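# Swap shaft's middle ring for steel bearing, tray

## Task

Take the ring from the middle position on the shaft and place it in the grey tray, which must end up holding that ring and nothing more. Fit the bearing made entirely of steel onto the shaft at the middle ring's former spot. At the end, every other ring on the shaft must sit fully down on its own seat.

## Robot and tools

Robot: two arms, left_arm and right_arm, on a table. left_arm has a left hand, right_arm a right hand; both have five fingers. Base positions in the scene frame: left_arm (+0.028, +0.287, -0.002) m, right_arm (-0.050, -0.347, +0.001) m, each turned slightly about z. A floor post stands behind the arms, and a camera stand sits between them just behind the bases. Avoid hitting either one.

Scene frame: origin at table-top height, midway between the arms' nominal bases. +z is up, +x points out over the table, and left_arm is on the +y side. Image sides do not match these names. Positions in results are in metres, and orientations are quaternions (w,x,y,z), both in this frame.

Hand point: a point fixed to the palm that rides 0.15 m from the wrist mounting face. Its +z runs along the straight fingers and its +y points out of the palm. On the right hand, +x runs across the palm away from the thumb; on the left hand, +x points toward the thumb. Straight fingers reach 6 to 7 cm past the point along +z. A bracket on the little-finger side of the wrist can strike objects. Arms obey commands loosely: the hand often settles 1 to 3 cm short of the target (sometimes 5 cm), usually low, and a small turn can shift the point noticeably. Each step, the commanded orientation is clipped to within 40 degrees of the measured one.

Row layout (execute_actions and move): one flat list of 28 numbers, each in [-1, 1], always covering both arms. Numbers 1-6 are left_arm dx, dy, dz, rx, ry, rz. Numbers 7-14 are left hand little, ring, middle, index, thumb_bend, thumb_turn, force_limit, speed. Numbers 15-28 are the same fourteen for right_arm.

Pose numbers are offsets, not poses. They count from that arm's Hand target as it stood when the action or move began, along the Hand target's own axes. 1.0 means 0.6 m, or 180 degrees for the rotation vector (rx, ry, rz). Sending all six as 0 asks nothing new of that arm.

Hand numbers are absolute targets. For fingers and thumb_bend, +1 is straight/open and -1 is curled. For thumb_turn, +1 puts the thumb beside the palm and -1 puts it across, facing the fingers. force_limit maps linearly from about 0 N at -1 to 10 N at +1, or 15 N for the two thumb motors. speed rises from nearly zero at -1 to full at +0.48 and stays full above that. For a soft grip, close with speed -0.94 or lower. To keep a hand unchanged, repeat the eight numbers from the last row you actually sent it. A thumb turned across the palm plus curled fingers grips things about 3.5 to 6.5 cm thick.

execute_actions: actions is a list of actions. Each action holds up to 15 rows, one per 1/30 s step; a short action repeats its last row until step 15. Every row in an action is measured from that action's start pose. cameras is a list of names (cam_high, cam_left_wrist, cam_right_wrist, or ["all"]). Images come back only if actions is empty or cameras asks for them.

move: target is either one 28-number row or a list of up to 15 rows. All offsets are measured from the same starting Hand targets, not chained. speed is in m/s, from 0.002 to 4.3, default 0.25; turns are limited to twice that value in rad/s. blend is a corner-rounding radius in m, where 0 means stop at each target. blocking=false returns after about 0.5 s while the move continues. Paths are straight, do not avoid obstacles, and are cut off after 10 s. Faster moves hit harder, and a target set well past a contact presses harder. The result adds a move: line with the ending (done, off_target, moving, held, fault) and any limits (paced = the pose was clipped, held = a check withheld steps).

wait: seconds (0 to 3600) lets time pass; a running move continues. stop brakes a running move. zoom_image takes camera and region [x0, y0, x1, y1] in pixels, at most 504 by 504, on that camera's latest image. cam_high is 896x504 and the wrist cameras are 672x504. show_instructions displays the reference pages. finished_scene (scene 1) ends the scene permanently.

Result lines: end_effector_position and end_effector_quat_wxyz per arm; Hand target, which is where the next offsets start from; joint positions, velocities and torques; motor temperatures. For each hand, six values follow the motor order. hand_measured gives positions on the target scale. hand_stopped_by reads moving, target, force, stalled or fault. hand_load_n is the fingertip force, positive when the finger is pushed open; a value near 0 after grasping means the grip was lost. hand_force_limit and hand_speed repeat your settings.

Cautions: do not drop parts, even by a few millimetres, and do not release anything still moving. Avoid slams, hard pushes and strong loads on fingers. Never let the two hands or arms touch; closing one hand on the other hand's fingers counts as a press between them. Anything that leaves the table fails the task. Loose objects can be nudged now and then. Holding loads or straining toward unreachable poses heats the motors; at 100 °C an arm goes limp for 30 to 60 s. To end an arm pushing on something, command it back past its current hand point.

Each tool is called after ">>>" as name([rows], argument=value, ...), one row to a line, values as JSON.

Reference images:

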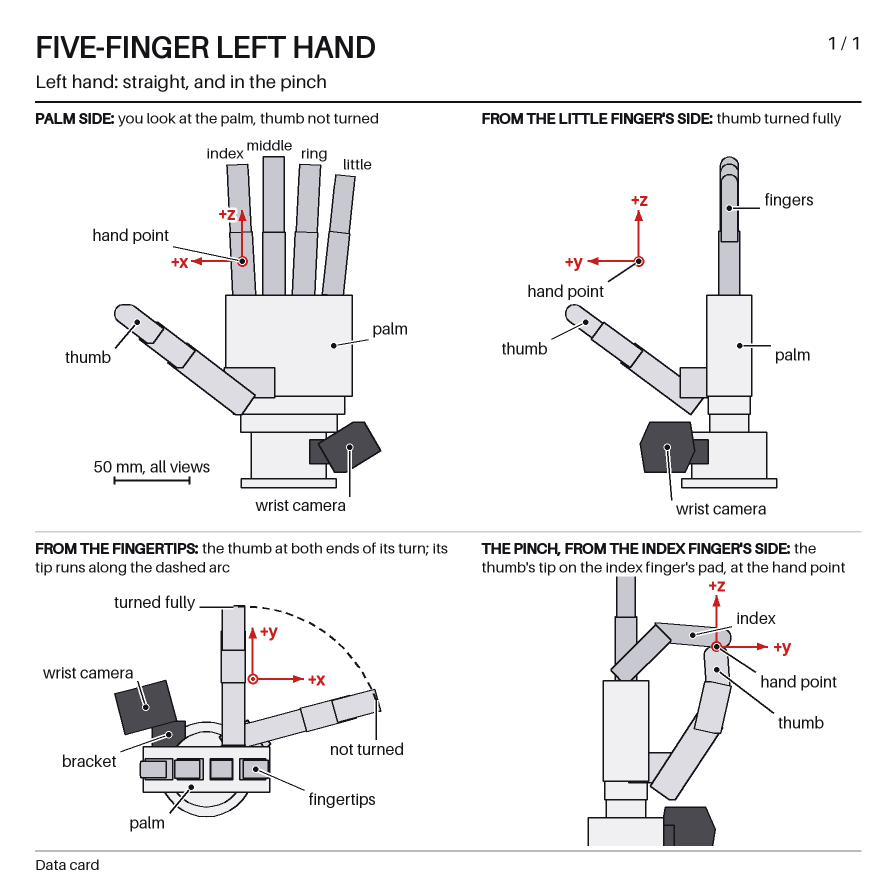

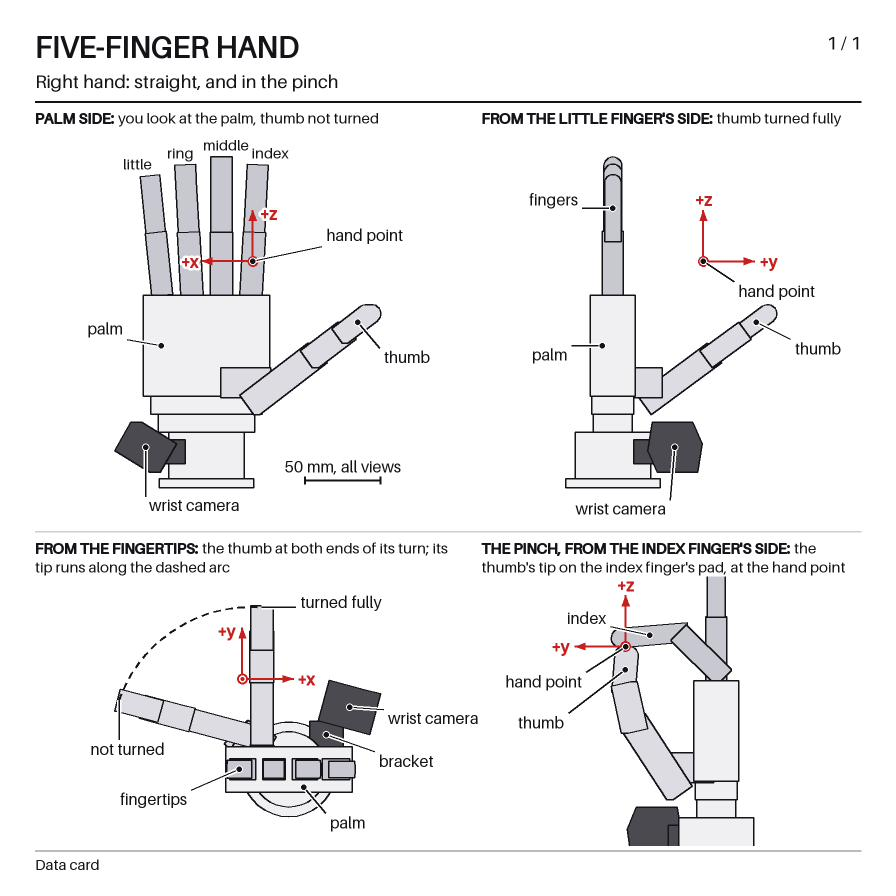

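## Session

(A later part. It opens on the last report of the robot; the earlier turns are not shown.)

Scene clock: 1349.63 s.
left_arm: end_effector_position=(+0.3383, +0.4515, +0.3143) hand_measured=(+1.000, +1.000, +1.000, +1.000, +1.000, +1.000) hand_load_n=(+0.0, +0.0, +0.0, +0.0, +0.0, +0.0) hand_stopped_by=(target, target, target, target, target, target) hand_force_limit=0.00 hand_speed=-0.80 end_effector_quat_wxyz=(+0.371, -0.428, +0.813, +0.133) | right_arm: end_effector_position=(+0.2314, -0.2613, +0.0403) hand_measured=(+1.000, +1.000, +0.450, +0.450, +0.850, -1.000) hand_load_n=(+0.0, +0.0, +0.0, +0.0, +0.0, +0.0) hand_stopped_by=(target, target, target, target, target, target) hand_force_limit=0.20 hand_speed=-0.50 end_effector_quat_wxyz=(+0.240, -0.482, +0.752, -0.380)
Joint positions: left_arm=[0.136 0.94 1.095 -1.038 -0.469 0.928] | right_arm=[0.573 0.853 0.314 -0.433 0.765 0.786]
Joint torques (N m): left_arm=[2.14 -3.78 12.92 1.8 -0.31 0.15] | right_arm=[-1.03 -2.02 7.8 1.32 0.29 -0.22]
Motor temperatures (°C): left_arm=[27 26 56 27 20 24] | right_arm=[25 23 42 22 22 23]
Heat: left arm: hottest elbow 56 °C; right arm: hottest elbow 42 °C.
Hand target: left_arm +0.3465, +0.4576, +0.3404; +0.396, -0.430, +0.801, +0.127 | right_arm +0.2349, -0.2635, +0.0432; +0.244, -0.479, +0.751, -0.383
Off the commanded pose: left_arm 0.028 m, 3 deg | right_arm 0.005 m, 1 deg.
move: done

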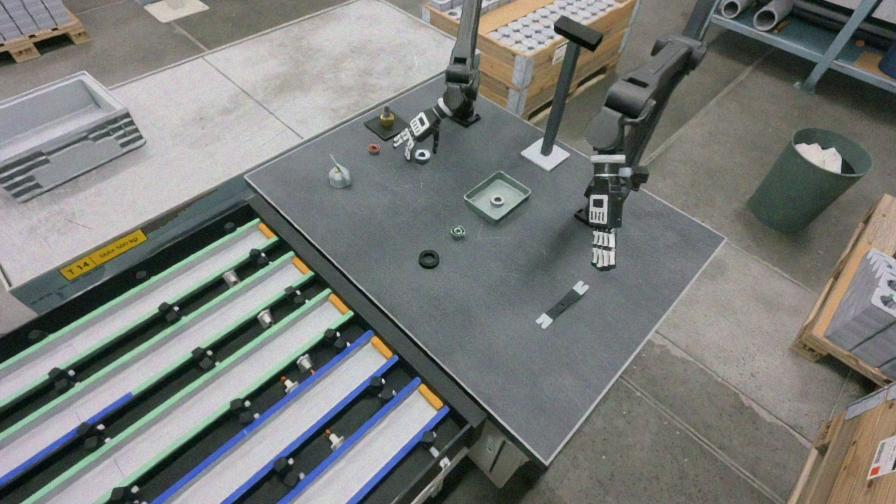

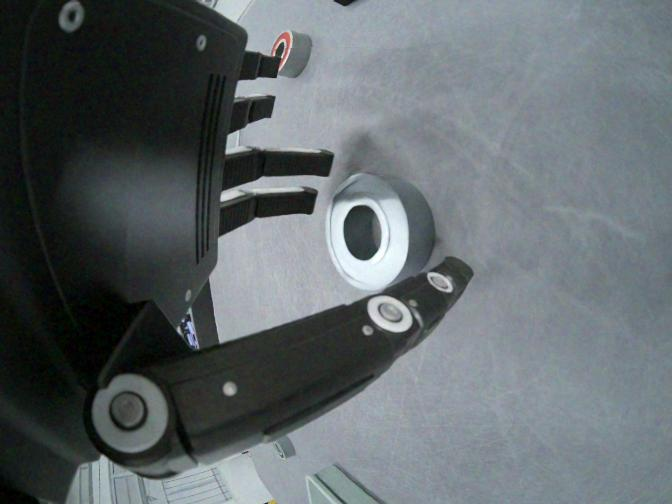

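>>> move(target=[0,0,0,0,0,0,1,1,1,1,1,1,0,-0.8,-0.0265,-0.0027,-0.007,0,0,0,1,1,0.45,0.45,0.85,-1,0.2,-0.5], speed=0.04, cameras=["cam_high","cam_right_wrist"])

>>> zoom_image(camera="cam_high", region=[380, 110, 460, 180])

>>> zoom_image(camera="cam_right_wrist", region=[290, 120, 540, 300])

Scene clock: 1370.83 s.
left_arm: end_effector_position=(+0.3383, +0.4515, +0.3143) hand_measured=(+1.000, +1.000, +1.000, +1.000, +1.000, +1.000) hand_load_n=(+0.0, +0.0, +0.0, +0.0, +0.0, +0.0) hand_stopped_by=(target, target, target, target, target, target) hand_force_limit=0.00 hand_speed=-0.80 end_effector_quat_wxyz=(+0.371, -0.428, +0.813, +0.133) | right_arm: end_effector_position=(+0.2287, -0.2601, +0.0326) hand_measured=(+1.000, +1.000, +0.450, +0.450, +0.850, -1.000) hand_load_n=(+0.0, +0.0, +0.0, +0.0, +0.0, +0.0) hand_stopped_by=(target, target, target, target, target, target) hand_force_limit=0.20 hand_speed=-0.50 end_effector_quat_wxyz=(+0.229, -0.486, +0.750, -0.386)
Joint positions: left_arm=[0.136 0.94 1.095 -1.038 -0.469 0.928] | right_arm=[0.595 0.891 0.314 -0.433 0.787 0.806]
Joint torques (N m): left_arm=[2.2 -3.78 12.92 1.8 -0.31 0.15] | right_arm=[0.79 -1.14 10.26 0.23 0.49 0.19]
Motor temperatures (°C): left_arm=[27 26 56 27 20 24] | right_arm=[25 23 42 22 22 23]
Heat: left arm: hottest elbow 56 °C; right arm: hottest elbow 42 °C.
Hand target: left_arm +0.3465, +0.4576, +0.3404; +0.396, -0.430, +0.801, +0.127 | right_arm +0.2393, -0.2481, +0.0469; +0.244, -0.479, +0.752, -0.383
Off the commanded pose: left_arm 0.028 m, 3 deg | right_arm 0.022 m, 2 deg.
move: off_target (right_arm)

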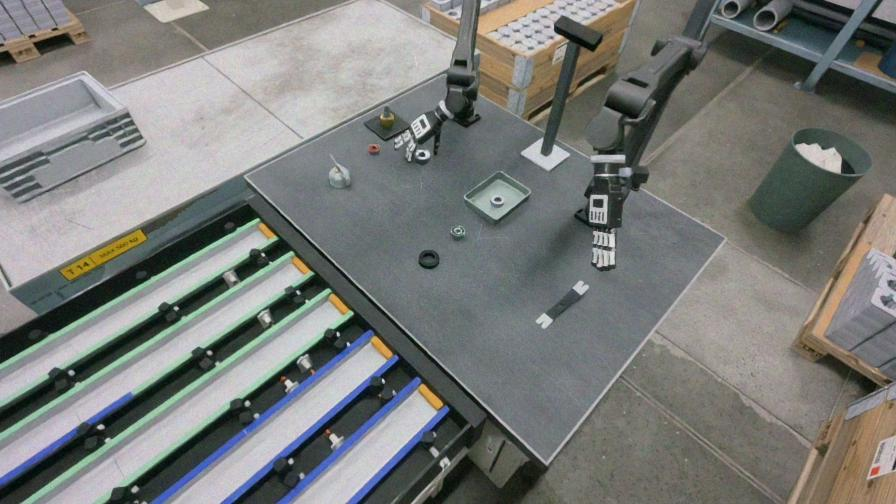

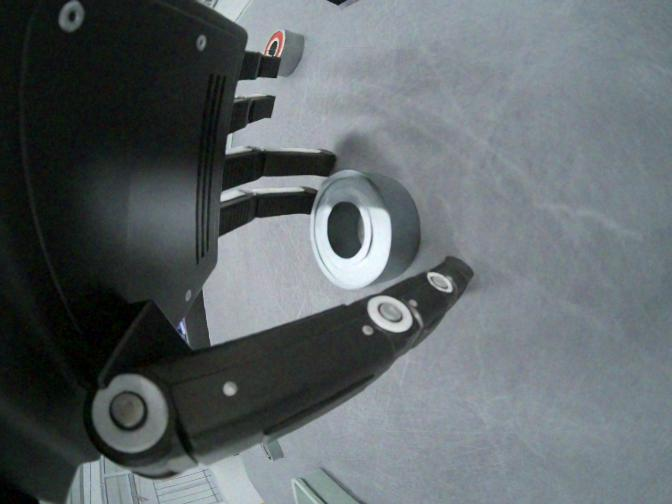

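Scaled by 6.300 from the camera's image (finer frame: 1280x720).

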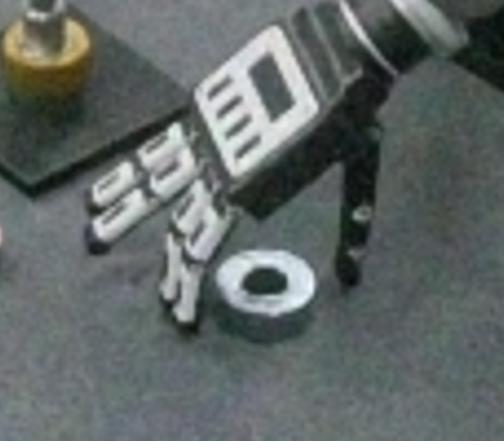

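Scaled by 2.016 from the camera's image (finer frame: 960x720).

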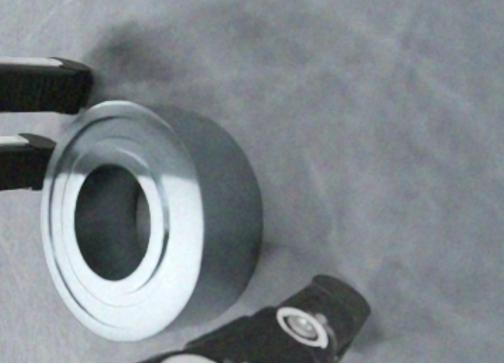

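>>> move(target=[0,0,0,0,0,0,1,1,1,1,1,1,0,-0.8,0,0,0,0,0,0,1,1,-0.1,-0.1,0.4,-1,-0.5,-0.9], cameras=["cam_high","cam_right_wrist"])

>>> zoom_image(camera="cam_high", region=[380, 110, 460, 180])

>>> zoom_image(camera="cam_right_wrist", region=[290, 120, 540, 300])

Scene clock: 1401.00 s.
left_arm: end_effector_position=(+0.3383, +0.4515, +0.3143) hand_measured=(+1.000, +1.000, +1.000, +1.000, +1.000, +1.000) hand_load_n=(+0.0, +0.0, +0.0, +0.0, +0.0, +0.0) hand_stopped_by=(target, target, target, target, target, target) hand_force_limit=0.00 hand_speed=-0.80 end_effector_quat_wxyz=(+0.371, -0.428, +0.813, +0.133) | right_arm: end_effector_position=(+0.2292, -0.2609, +0.0331) hand_measured=(+1.000, +1.000, +0.116, +0.136, +0.686, -1.000) hand_load_n=(+0.0, +0.0, +4.0, +1.5, +4.5, +0.0) hand_stopped_by=(target, target, force, force, force, target) hand_force_limit=-0.50 hand_speed=-0.90 end_effector_quat_wxyz=(+0.229, -0.484, +0.750, -0.388)
Joint positions: left_arm=[0.136 0.94 1.095 -1.038 -0.469 0.928] | right_arm=[0.595 0.891 0.314 -0.433 0.792 0.808]
Joint torques (N m): left_arm=[2.2 -3.78 12.93 1.8 -0.31 0.15] | right_arm=[0.85 -1.14 10.29 0.25 0.29 0.13]
Motor temperatures (°C): left_arm=[27 26 56 26 20 24] | right_arm=[25 23 45 21 22 23]
Heat: left arm: hottest elbow 56 °C; right arm: hottest elbow 45 °C.
Hand target: left_arm +0.3465, +0.4576, +0.3404; +0.396, -0.430, +0.801, +0.127 | right_arm +0.2393, -0.2481, +0.0469; +0.244, -0.479, +0.751, -0.383
Off the commanded pose: left_arm 0.028 m, 3 deg | right_arm 0.021 m, 2 deg.
move: done

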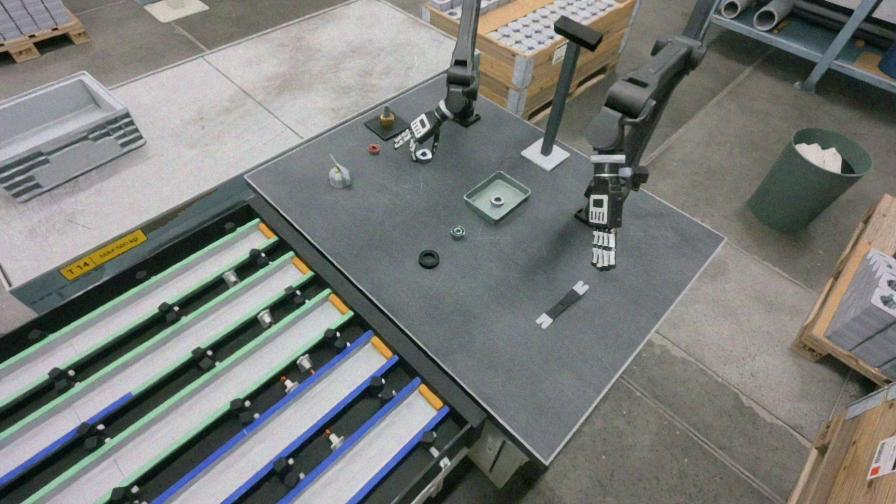

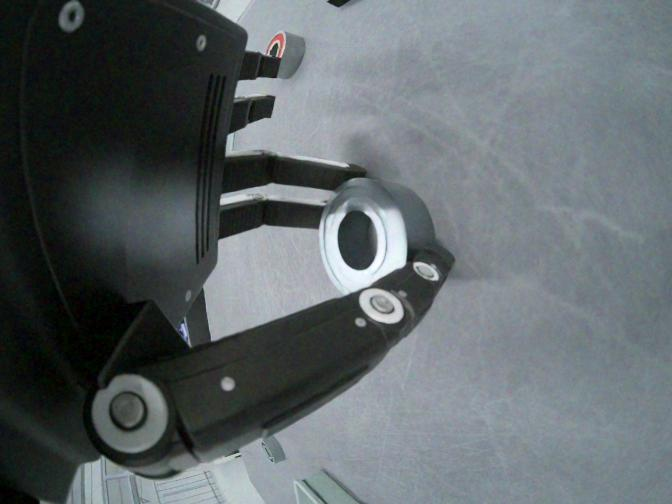

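Scaled by 6.300 from the camera's image (finer frame: 1280x720).

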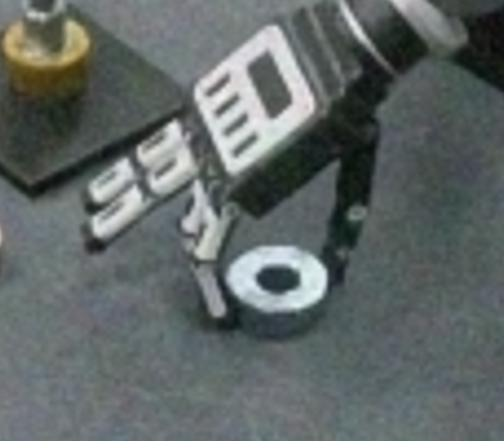

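Scaled by 2.016 from the camera's image (finer frame: 960x720).

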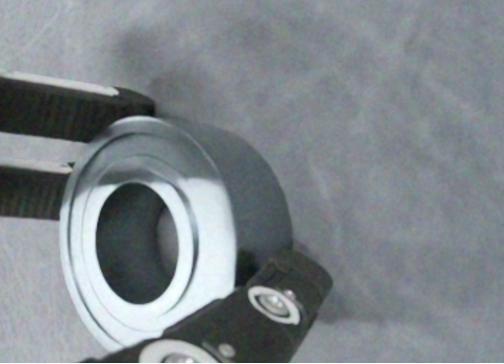

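>>> move(target=[0,0,0,0,0,0,1,1,1,1,1,1,0,-0.8,0,0,0,0,0,0,1,1,-0.15,-0.15,0.35,-1,0.3,-0.9], cameras=[])

>>> move(target=[0,0,0,0,0,0,1,1,1,1,1,1,0,-0.8,0,-0.0539,-0.0392,0,0,0,1,1,-0.15,-0.15,0.35,-1,0.3,-0.9], speed=0.08, cameras=["cam_high","cam_right_wrist"])

>>> zoom_image(camera="cam_high", region=[380, 100, 460, 170])

>>> zoom_image(camera="cam_right_wrist", region=[290, 120, 540, 300])

Scene clock: 1411.60 s.
left_arm: end_effector_position=(+0.3383, +0.4515, +0.3143) hand_measured=(+1.000, +1.000, +1.000, +1.000, +1.000, +1.000) hand_load_n=(+0.0, +0.0, +0.0, +0.0, +0.0, -0.5) hand_stopped_by=(target, target, target, target, target, target) hand_force_limit=0.00 hand_speed=-0.80 end_effector_quat_wxyz=(+0.371, -0.428, +0.813, +0.133) | right_arm: end_effector_position=(+0.2292, -0.2609, +0.0331) hand_measured=(+1.000, +1.000, +0.100, +0.112, +0.684, -1.000) hand_load_n=(+0.0, +0.0, +5.5, +7.0, +10.0, +0.5) hand_stopped_by=(target, target, force, force, force, target) hand_force_limit=0.30 hand_speed=-0.90 end_effector_quat_wxyz=(+0.229, -0.484, +0.750, -0.388)
Joint positions: left_arm=[0.136 0.94 1.095 -1.038 -0.469 0.928] | right_arm=[0.595 0.891 0.314 -0.433 0.792 0.809]
Joint torques (N m): left_arm=[2.14 -3.78 12.92 1.8 -0.31 0.15] | right_arm=[0.91 -1.03 10.28 0.28 0.29 0.14]
Motor temperatures (°C): left_arm=[27 26 56 26 20 24] | right_arm=[25 23 46 21 22 23]
Heat: left arm: hottest elbow 56 °C; right arm: hottest elbow 46 °C.
Hand target: left_arm +0.3465, +0.4576, +0.3404; +0.396, -0.430, +0.801, +0.127 | right_arm +0.2394, -0.2481, +0.0470; +0.244, -0.479, +0.752, -0.383
Off the commanded pose: left_arm 0.028 m, 3 deg | right_arm 0.021 m, 2 deg.
move: done

Scene clock: 1412.80 s.
left_arm: end_effector_position=(+0.3383, +0.4515, +0.3143) hand_measured=(+1.000, +1.000, +1.000, +1.000, +1.000, +1.000) hand_load_n=(+0.0, +0.0, +0.0, +0.0, +0.0, +0.0) hand_stopped_by=(target, target, target, target, target, target) hand_force_limit=0.00 hand_speed=-0.80 end_effector_quat_wxyz=(+0.371, -0.428, +0.813, +0.133) | right_arm: end_effector_position=(+0.2208, -0.2650, +0.0554) hand_measured=(+1.000, +1.000, +0.100, +0.112, +0.684, -1.000) hand_load_n=(+0.0, +0.0, +5.5, +6.5, +11.0, +0.5) hand_stopped_by=(target, target, force, force, force, target) hand_force_limit=0.30 hand_speed=-0.90 end_effector_quat_wxyz=(+0.210, -0.495, +0.750, -0.385)
Joint positions: left_arm=[0.136 0.94 1.095 -1.038 -0.469 0.928] | right_arm=[0.595 0.821 0.369 -0.602 0.784 0.809]
Joint torques (N m): left_arm=[2.14 -3.78 12.93 1.8 -0.31 0.15] | right_arm=[0.91 -2.37 12.38 0.35 0.57 0.12]
Motor temperatures (°C): left_arm=[27 26 56 26 20 24] | right_arm=[25 23 46 21 22 23]
Heat: left arm: hottest elbow 56 °C; right arm: hottest elbow 46 °C.
Hand target: left_arm +0.3465, +0.4576, +0.3404; +0.396, -0.430, +0.801, +0.127 | right_arm +0.2393, -0.2481, +0.0868; +0.244, -0.479, +0.752, -0.383
Off the commanded pose: left_arm 0.028 m, 3 deg | right_arm 0.040 m, 4 deg.
move: off_target (right_arm)

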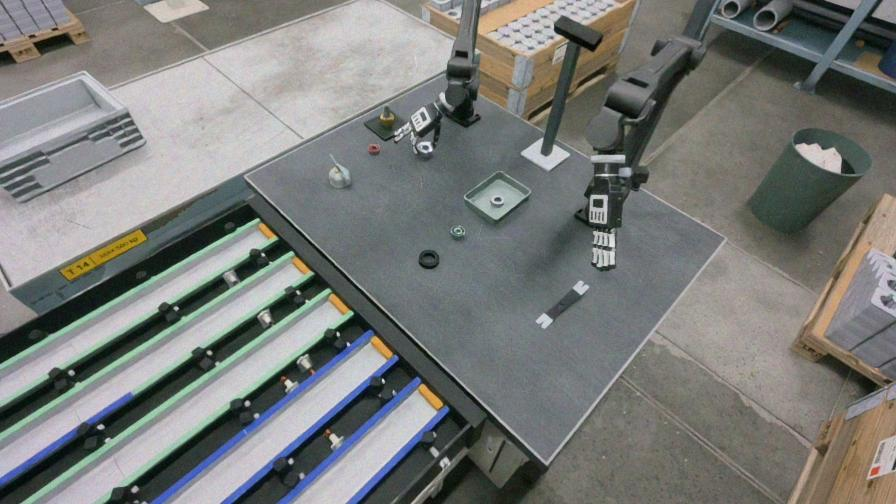

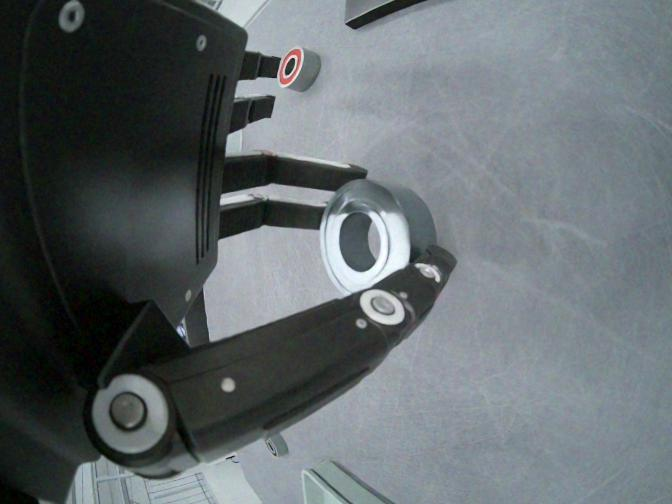

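Scaled by 6.300 from the camera's image (finer frame: 1280x720).

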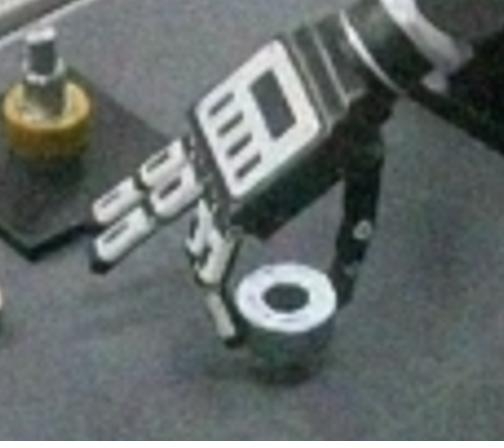

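Scaled by 2.016 from the camera's image (finer frame: 960x720).

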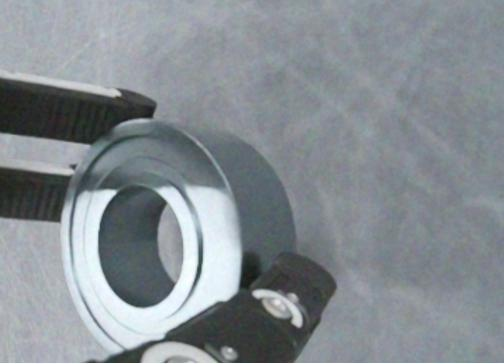

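>>> move([
  [0,0,0,0,0,0,1,1,1,1,1,1,0,-0.8,0,-0.1348,-0.098,0,0,0,1,1,-0.15,-0.15,0.35,-1,0.3,-0.9],
  [0,0,0,0,0,0,1,1,1,1,1,1,0,-0.8,0.3792,-0.2048,-0.0015,0,0,0,1,1,-0.15,-0.15,0.35,-1,0.3,-0.9],
], speed=0.12, cameras=["cam_high","cam_right_wrist"])

>>> zoom_image(camera="cam_high", region=[340, 50, 440, 150])

>>> zoom_image(camera="cam_right_wrist", region=[290, 120, 540, 300])

Scene clock: 1506.17 s.
left_arm: end_effector_position=(+0.3383, +0.4515, +0.3143) hand_measured=(+1.000, +1.000, +1.000, +1.000, +1.000, +1.000) hand_load_n=(+0.0, +0.0, +0.0, +0.0, +0.0, +0.0) hand_stopped_by=(target, target, target, target, target, target) hand_force_limit=0.00 hand_speed=-0.80 end_effector_quat_wxyz=(+0.371, -0.428, +0.813, +0.133) | right_arm: end_effector_position=(+0.1992, -0.4723, +0.1645) hand_measured=(+1.000, +1.000, +0.100, +0.112, +0.684, -1.000) hand_load_n=(+0.0, +0.0, +5.5, +7.0, +10.5, +0.5) hand_stopped_by=(target, target, force, force, force, target) hand_force_limit=0.30 hand_speed=-0.90 end_effector_quat_wxyz=(+0.238, -0.482, +0.765, -0.354)
Joint positions: left_arm=[0.136 0.94 1.095 -1.038 -0.469 0.928] | right_arm=[-0.714 0.551 0.535 -0.692 -0.207 -0.144]
Joint torques (N m): left_arm=[2.14 -3.78 12.92 1.81 -0.31 0.15] | right_arm=[-1.14 0.21 11.79 2.19 -0.34 -0.21]
Motor temperatures (°C): left_arm=[26 26 57 26 20 24] | right_arm=[25 23 54 21 22 23]
Heat: left arm: hottest elbow 57 °C; right arm: hottest elbow 54 °C.
Hand target: left_arm +0.3465, +0.4576, +0.3404; +0.396, -0.430, +0.801, +0.127 | right_arm +0.2082, -0.4845, +0.1871; +0.244, -0.479, +0.751, -0.383
Off the commanded pose: left_arm 0.028 m, 3 deg | right_arm 0.027 m, 4 deg.
move: off_target (right_arm)

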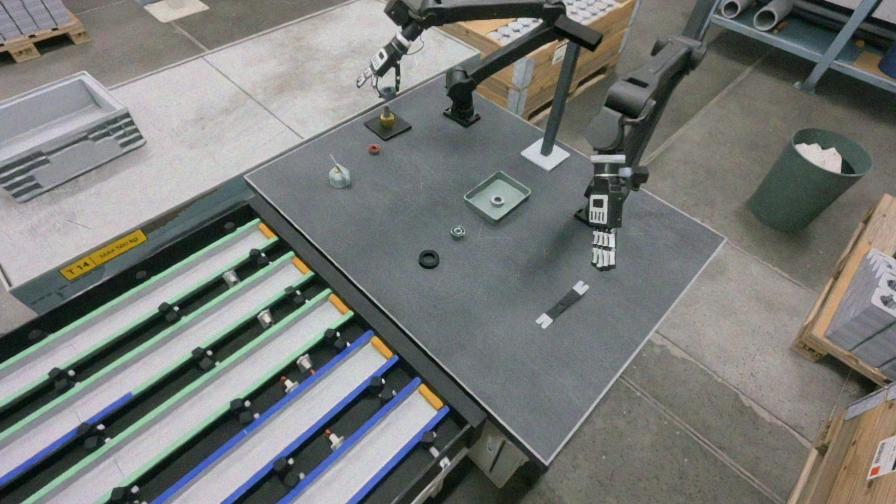

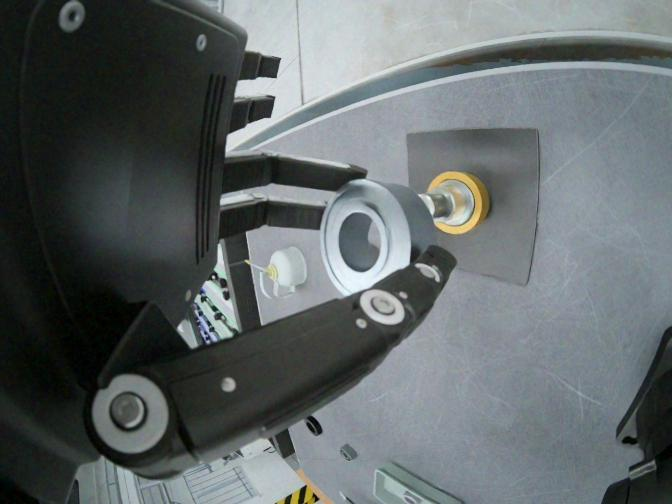

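Scaled by 5.040 from the camera's image (finer frame: 1280x720).

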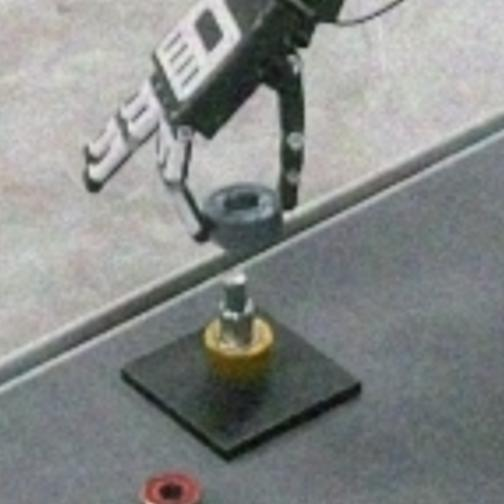

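Scaled by 2.016 from the camera's image (finer frame: 960x720).

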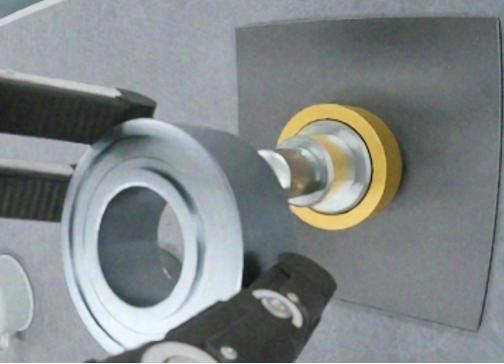

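>>> move(target=[0,0,0,0,0,0,1,1,1,1,1,1,0,-0.8,0.0093,0.0768,0.053,0,0,-0.02,1,1,-0.15,-0.15,0.35,-1,0.3,-0.9], speed=0.1, cameras=["cam_high","cam_right_wrist"])

>>> zoom_image(camera="cam_high", region=[350, 70, 430, 140])

>>> zoom_image(camera="cam_right_wrist", region=[290, 120, 540, 300])

Scene clock: 1630.70 s.
left_arm: end_effector_position=(+0.3383, +0.4515, +0.3143) hand_measured=(+1.000, +1.000, +1.000, +1.000, +1.000, +1.000) hand_load_n=(+0.0, +0.0, +0.0, +0.0, +0.0, +0.0) hand_stopped_by=(target, target, target, target, target, target) hand_force_limit=0.00 hand_speed=-0.80 end_effector_quat_wxyz=(+0.371, -0.428, +0.813, +0.133) | right_arm: end_effector_position=(+0.2004, -0.4800, +0.1231) hand_measured=(+1.000, +1.000, +0.100, +0.112, +0.686, -1.000) hand_load_n=(+0.0, +0.0, +5.5, +6.5, +11.0, +0.5) hand_stopped_by=(target, target, force, force, force, target) hand_force_limit=0.30 hand_speed=-0.90 end_effector_quat_wxyz=(+0.231, -0.504, +0.744, -0.373)
Joint positions: left_arm=[0.136 0.94 1.095 -1.038 -0.469 0.928] | right_arm=[-0.723 0.565 0.422 -0.537 -0.216 -0.213]
Joint torques (N m): left_arm=[2.14 -3.78 12.92 1.81 -0.31 0.15] | right_arm=[-1.03 0.32 9.85 2.18 -0.32 -0.21]
Motor temperatures (°C): left_arm=[26 26 57 26 20 24] | right_arm=[24 22 48 22 22 23]
Heat: left arm: hottest elbow 57 °C; right arm: hottest elbow 48 °C.
Hand target: left_arm +0.3465, +0.4576, +0.3404; +0.396, -0.430, +0.801, +0.127 | right_arm +0.2045, -0.4891, +0.1310; +0.231, -0.502, +0.736, -0.390
Off the commanded pose: left_arm 0.028 m, 3 deg | right_arm 0.013 m, 2 deg.
move: off_target (right_arm)

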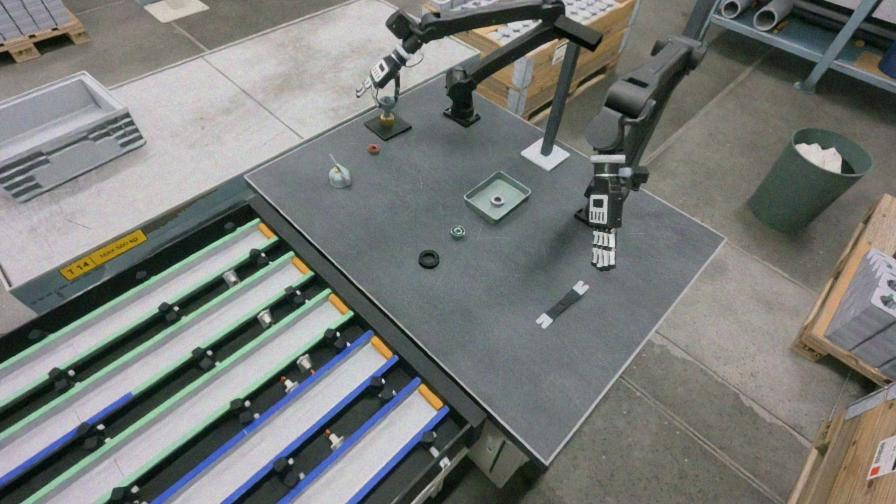

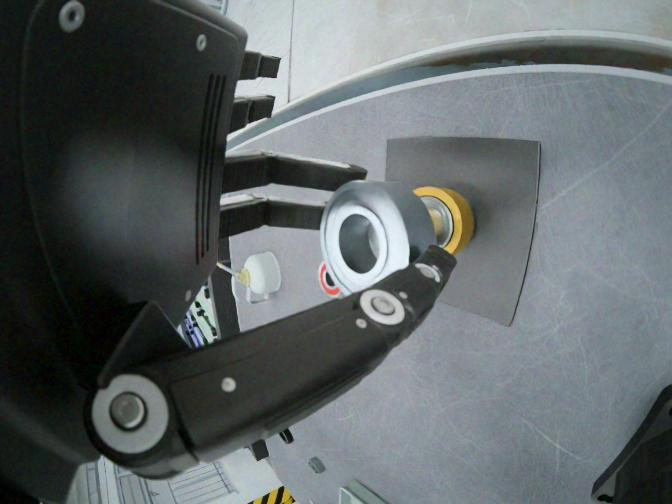

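Scaled by 6.300 from the camera's image (finer frame: 1280x720).

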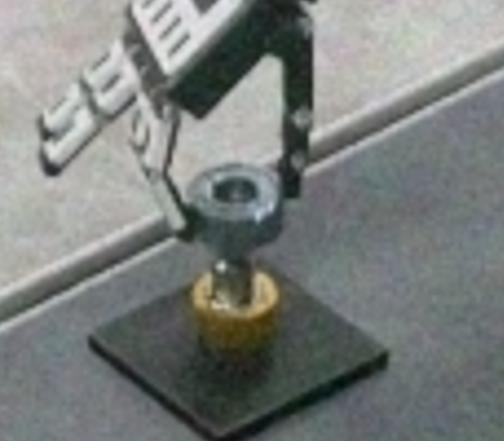

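Scaled by 2.016 from the camera's image (finer frame: 960x720).

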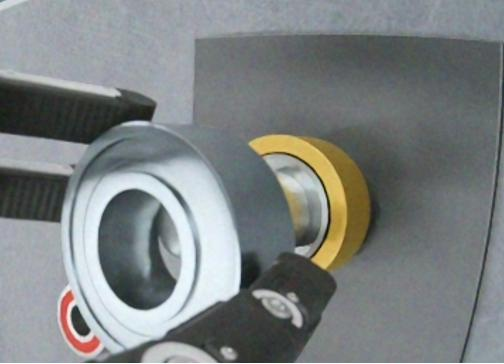

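>>> zoom_image(camera="cam_right_wrist", region=[310, 170, 480, 300])

>>> zoom_image(camera="cam_high", region=[365, 85, 415, 135])

Scaled by 2.965 from the camera's image (finer frame: 960x720).

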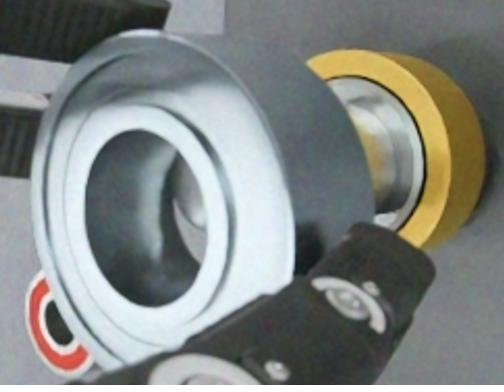

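Scaled by 10.080 from the camera's image (finer frame: 1280x720).

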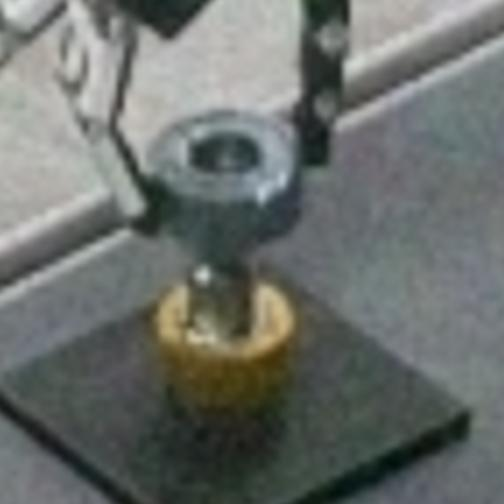

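>>> move(target=[0,0,0,0,0,0,1,1,1,1,1,1,0,-0.8,0.0008,0.011,0.0135,0.0083,0,0,1,1,-0.15,-0.15,0.35,-1,0.3,-0.9], speed=0.05, cameras=["cam_high","cam_right_wrist"])

>>> zoom_image(camera="cam_right_wrist", region=[310, 170, 480, 300])

>>> zoom_image(camera="cam_high", region=[365, 85, 415, 135])

Scene clock: 1678.57 s.
left_arm: end_effector_position=(+0.3383, +0.4515, +0.3143) hand_measured=(+1.000, +1.000, +1.000, +1.000, +1.000, +1.000) hand_load_n=(+0.0, +0.0, +0.0, +0.0, +0.5, +0.0) hand_stopped_by=(target, target, target, target, target, target) hand_force_limit=0.00 hand_speed=-0.80 end_effector_quat_wxyz=(+0.371, -0.428, +0.813, +0.133) | right_arm: end_effector_position=(+0.2013, -0.4812, +0.1108) hand_measured=(+1.000, +1.000, +0.100, +0.112, +0.686, -1.000) hand_load_n=(+0.0, -0.5, +5.5, +6.5, +11.0, +1.0) hand_stopped_by=(target, target, force, force, force, target) hand_force_limit=0.30 hand_speed=-0.90 end_effector_quat_wxyz=(+0.237, -0.502, +0.740, -0.381)
Joint positions: left_arm=[0.136 0.94 1.095 -1.038 -0.469 0.928] | right_arm=[-0.733 0.565 0.38 -0.475 -0.229 -0.214]
Joint torques (N m): left_arm=[2.2 -3.72 12.92 1.81 -0.31 0.15] | right_arm=[-1.14 0.21 10.04 2.24 -0.34 -0.19]
Motor temperatures (°C): left_arm=[26 26 58 26 20 24] | right_arm=[24 22 47 22 21 23]
Heat: left arm: hottest elbow 58 °C; right arm: hottest elbow 47 °C.
Hand target: left_arm +0.3465, +0.4576, +0.3404; +0.396, -0.430, +0.801, +0.127 | right_arm +0.2065, -0.4909, +0.1209; +0.238, -0.499, +0.731, -0.400
Off the commanded pose: left_arm 0.028 m, 3 deg | right_arm 0.015 m, 2 deg.
move: off_target (right_arm)

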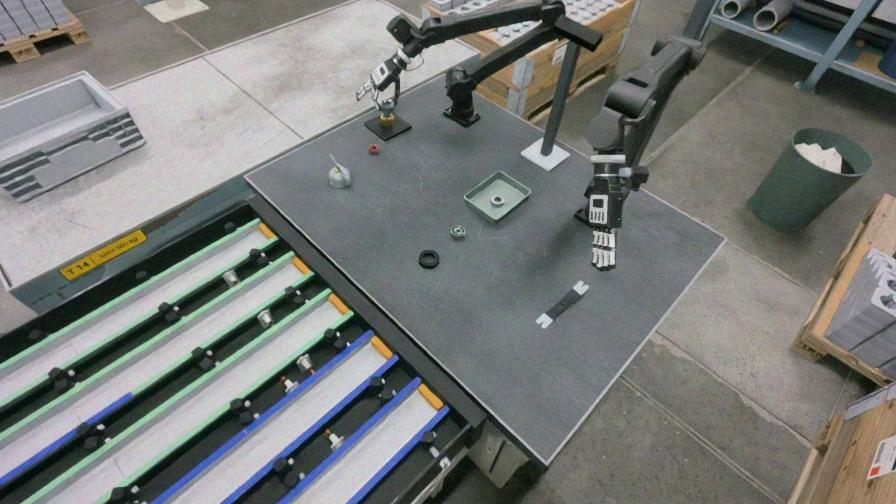

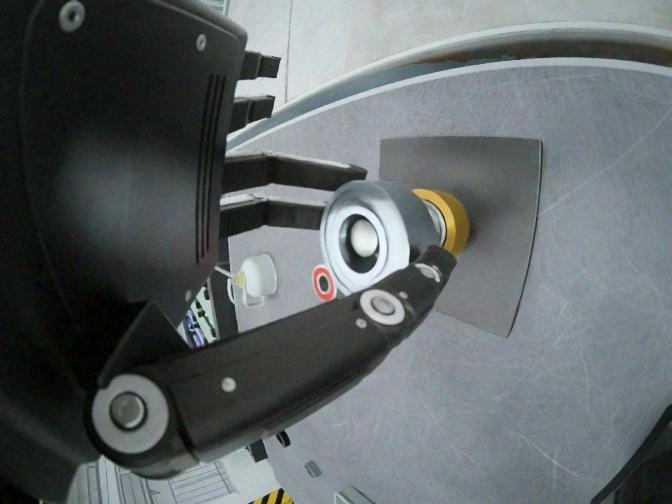

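Scaled by 2.965 from the camera's image (finer frame: 960x720).

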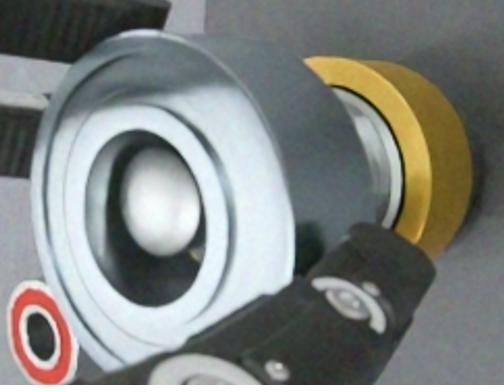

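Scaled by 10.080 from the camera's image (finer frame: 1280x720).

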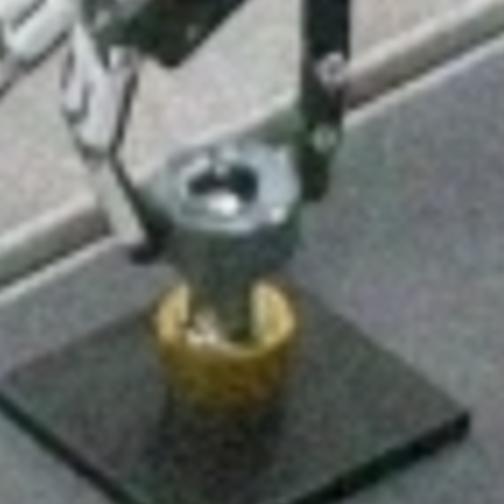

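>>> move(target=[0,0,0,0,0,0,1,1,1,1,1,1,0,-0.8,0.003,0.0052,0.01,0,0,0,1,1,-0.15,-0.15,0.35,-1,0.3,-0.9], speed=0.04, cameras=["cam_high","cam_right_wrist"])

>>> zoom_image(camera="cam_right_wrist", region=[310, 170, 480, 300])

>>> zoom_image(camera="cam_high", region=[365, 85, 415, 135])

Scene clock: 1710.53 s.
left_arm: end_effector_position=(+0.3383, +0.4515, +0.3143) hand_measured=(+1.000, +1.000, +1.000, +1.000, +1.000, +1.000) hand_load_n=(+0.0, +0.0, +0.0, +0.0, +0.0, +0.0) hand_stopped_by=(target, target, target, target, target, target) hand_force_limit=0.00 hand_speed=-0.80 end_effector_quat_wxyz=(+0.371, -0.428, +0.813, +0.133) | right_arm: end_effector_position=(+0.2037, -0.4843, +0.1053) hand_measured=(+1.000, +1.000, +0.100, +0.112, +0.686, -1.000) hand_load_n=(+0.0, +0.0, +5.5, +6.5, +11.0, +0.5) hand_stopped_by=(target, target, force, force, force, target) hand_force_limit=0.30 hand_speed=-0.90 end_effector_quat_wxyz=(+0.237, -0.502, +0.740, -0.381)
Joint positions: left_arm=[0.136 0.94 1.095 -1.038 -0.469 0.928] | right_arm=[-0.738 0.59 0.371 -0.443 -0.233 -0.217]
Joint torques (N m): left_arm=[2.2 -3.72 12.92 1.8 -0.31 0.15] | right_arm=[-1.32 -0.15 9.94 2.17 -0.36 -0.18]
Motor temperatures (°C): left_arm=[26 26 58 26 20 24] | right_arm=[24 22 48 22 21 23]
Heat: left arm: hottest elbow 58 °C; right arm: hottest elbow 48 °C.
Hand target: left_arm +0.3465, +0.4576, +0.3404; +0.396, -0.430, +0.801, +0.127 | right_arm +0.2086, -0.4941, +0.1150; +0.238, -0.499, +0.731, -0.400
Off the commanded pose: left_arm 0.028 m, 3 deg | right_arm 0.015 m, 2 deg.
move: off_target (right_arm)

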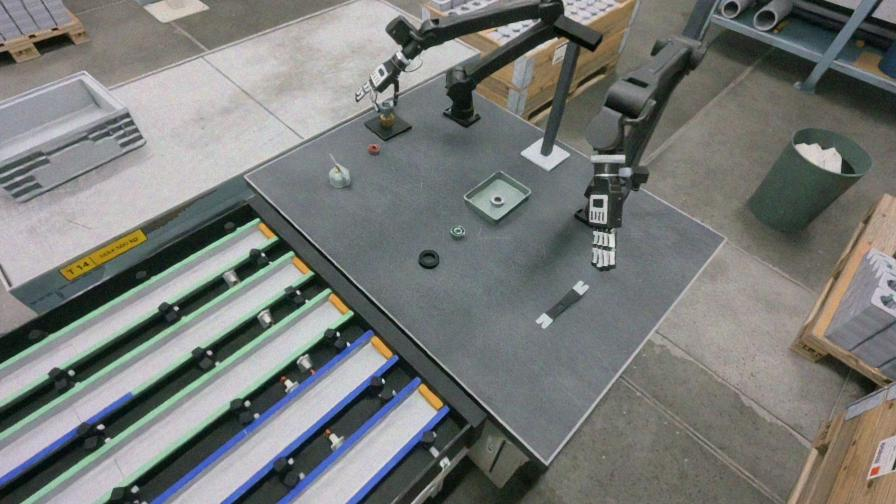

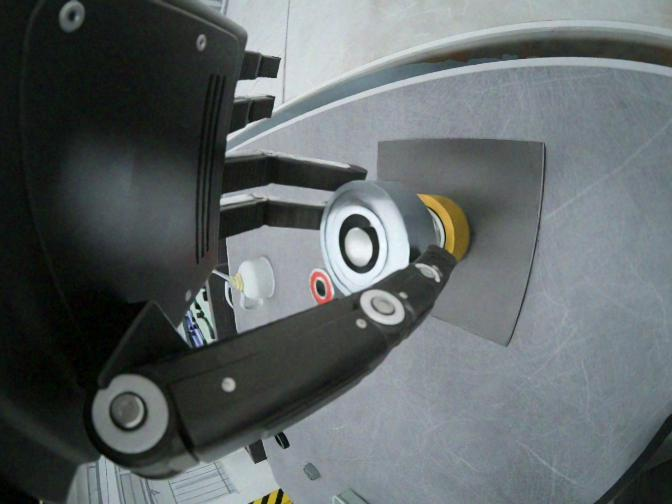

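Scaled by 2.965 from the camera's image (finer frame: 960x720).

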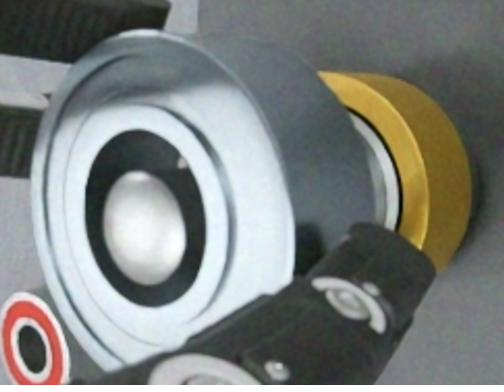

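Scaled by 10.080 from the camera's image (finer frame: 1280x720).

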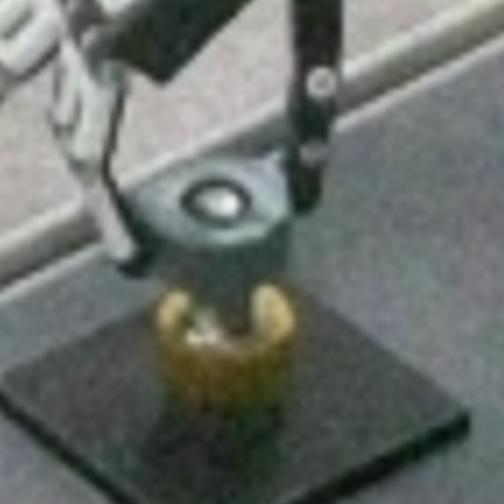

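>>> move(target=[0,0,0,0,0,0,1,1,1,1,1,1,0,-0.8,-0.0023,0.0107,0.0078,0,0,0,1,1,-0.15,-0.15,0.35,-1,0.3,-0.9], speed=0.03, cameras=["cam_high","cam_right_wrist"])

>>> zoom_image(camera="cam_right_wrist", region=[310, 170, 480, 300])

>>> zoom_image(camera="cam_high", region=[365, 85, 415, 135])

Scene clock: 1732.80 s.
left_arm: end_effector_position=(+0.3383, +0.4515, +0.3143) hand_measured=(+1.000, +1.000, +1.000, +1.000, +1.000, +1.000) hand_load_n=(+0.0, +0.0, +0.0, +0.0, +0.0, +0.0) hand_stopped_by=(target, target, target, target, target, target) hand_force_limit=0.00 hand_speed=-0.80 end_effector_quat_wxyz=(+0.371, -0.428, +0.813, +0.133) | right_arm: end_effector_position=(+0.2048, -0.4853, +0.1030) hand_measured=(+1.000, +1.000, +0.100, +0.112, +0.686, -1.000) hand_load_n=(+0.0, +0.0, +4.5, +5.5, +11.5, -0.5) hand_stopped_by=(target, target, force, force, force, target) hand_force_limit=0.30 hand_speed=-0.90 end_effector_quat_wxyz=(+0.238, -0.501, +0.738, -0.385)
Joint positions: left_arm=[0.136 0.94 1.095 -1.038 -0.469 0.928] | right_arm=[-0.738 0.592 0.361 -0.421 -0.233 -0.217]
Joint torques (N m): left_arm=[2.14 -3.78 12.93 1.8 -0.31 0.15] | right_arm=[-0.91 0.62 9.21 2.59 -0.2 -0.16]
Motor temperatures (°C): left_arm=[26 26 58 26 20 24] | right_arm=[24 22 47 22 21 23]
Heat: left arm: hottest elbow 58 °C; right arm: hottest elbow 47 °C.
Hand target: left_arm +0.3465, +0.4576, +0.3404; +0.396, -0.430, +0.801, +0.127 | right_arm +0.2092, -0.4932, +0.1071; +0.238, -0.499, +0.731, -0.400
Off the commanded pose: left_arm 0.028 m, 3 deg | right_arm 0.010 m, 2 deg.
move: done

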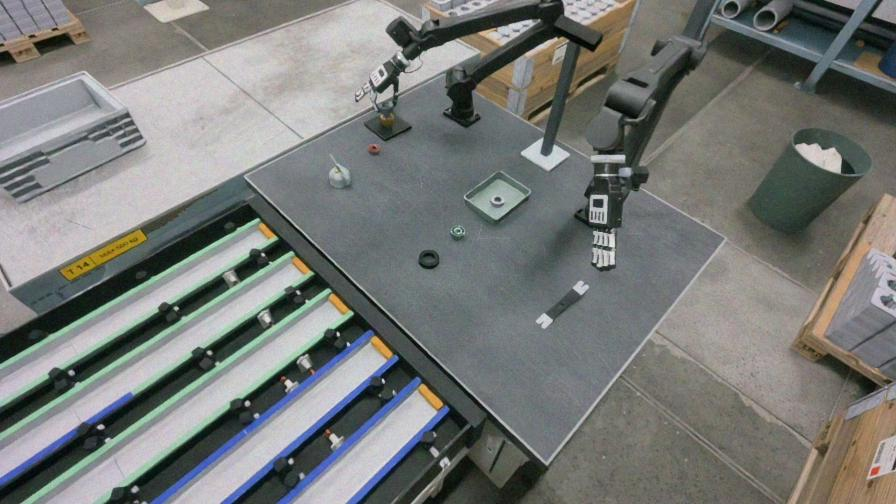

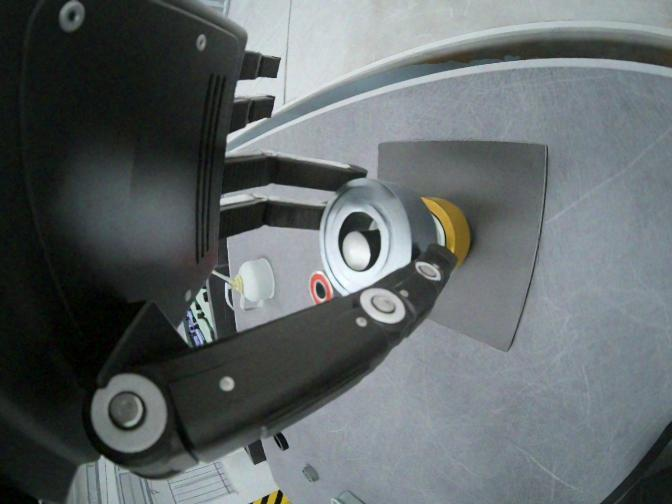

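Scaled by 2.965 from the camera's image (finer frame: 960x720).

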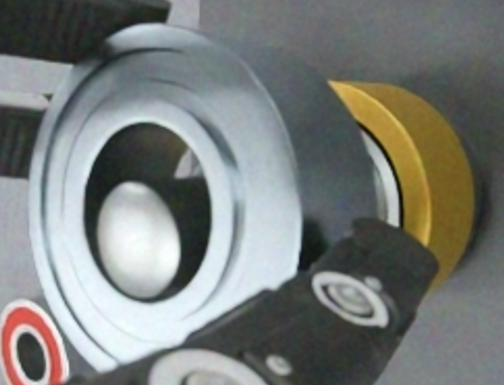

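Scaled by 10.080 from the camera's image (finer frame: 1280x720).

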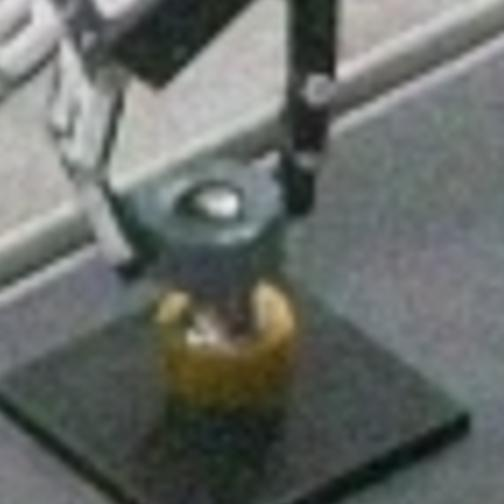

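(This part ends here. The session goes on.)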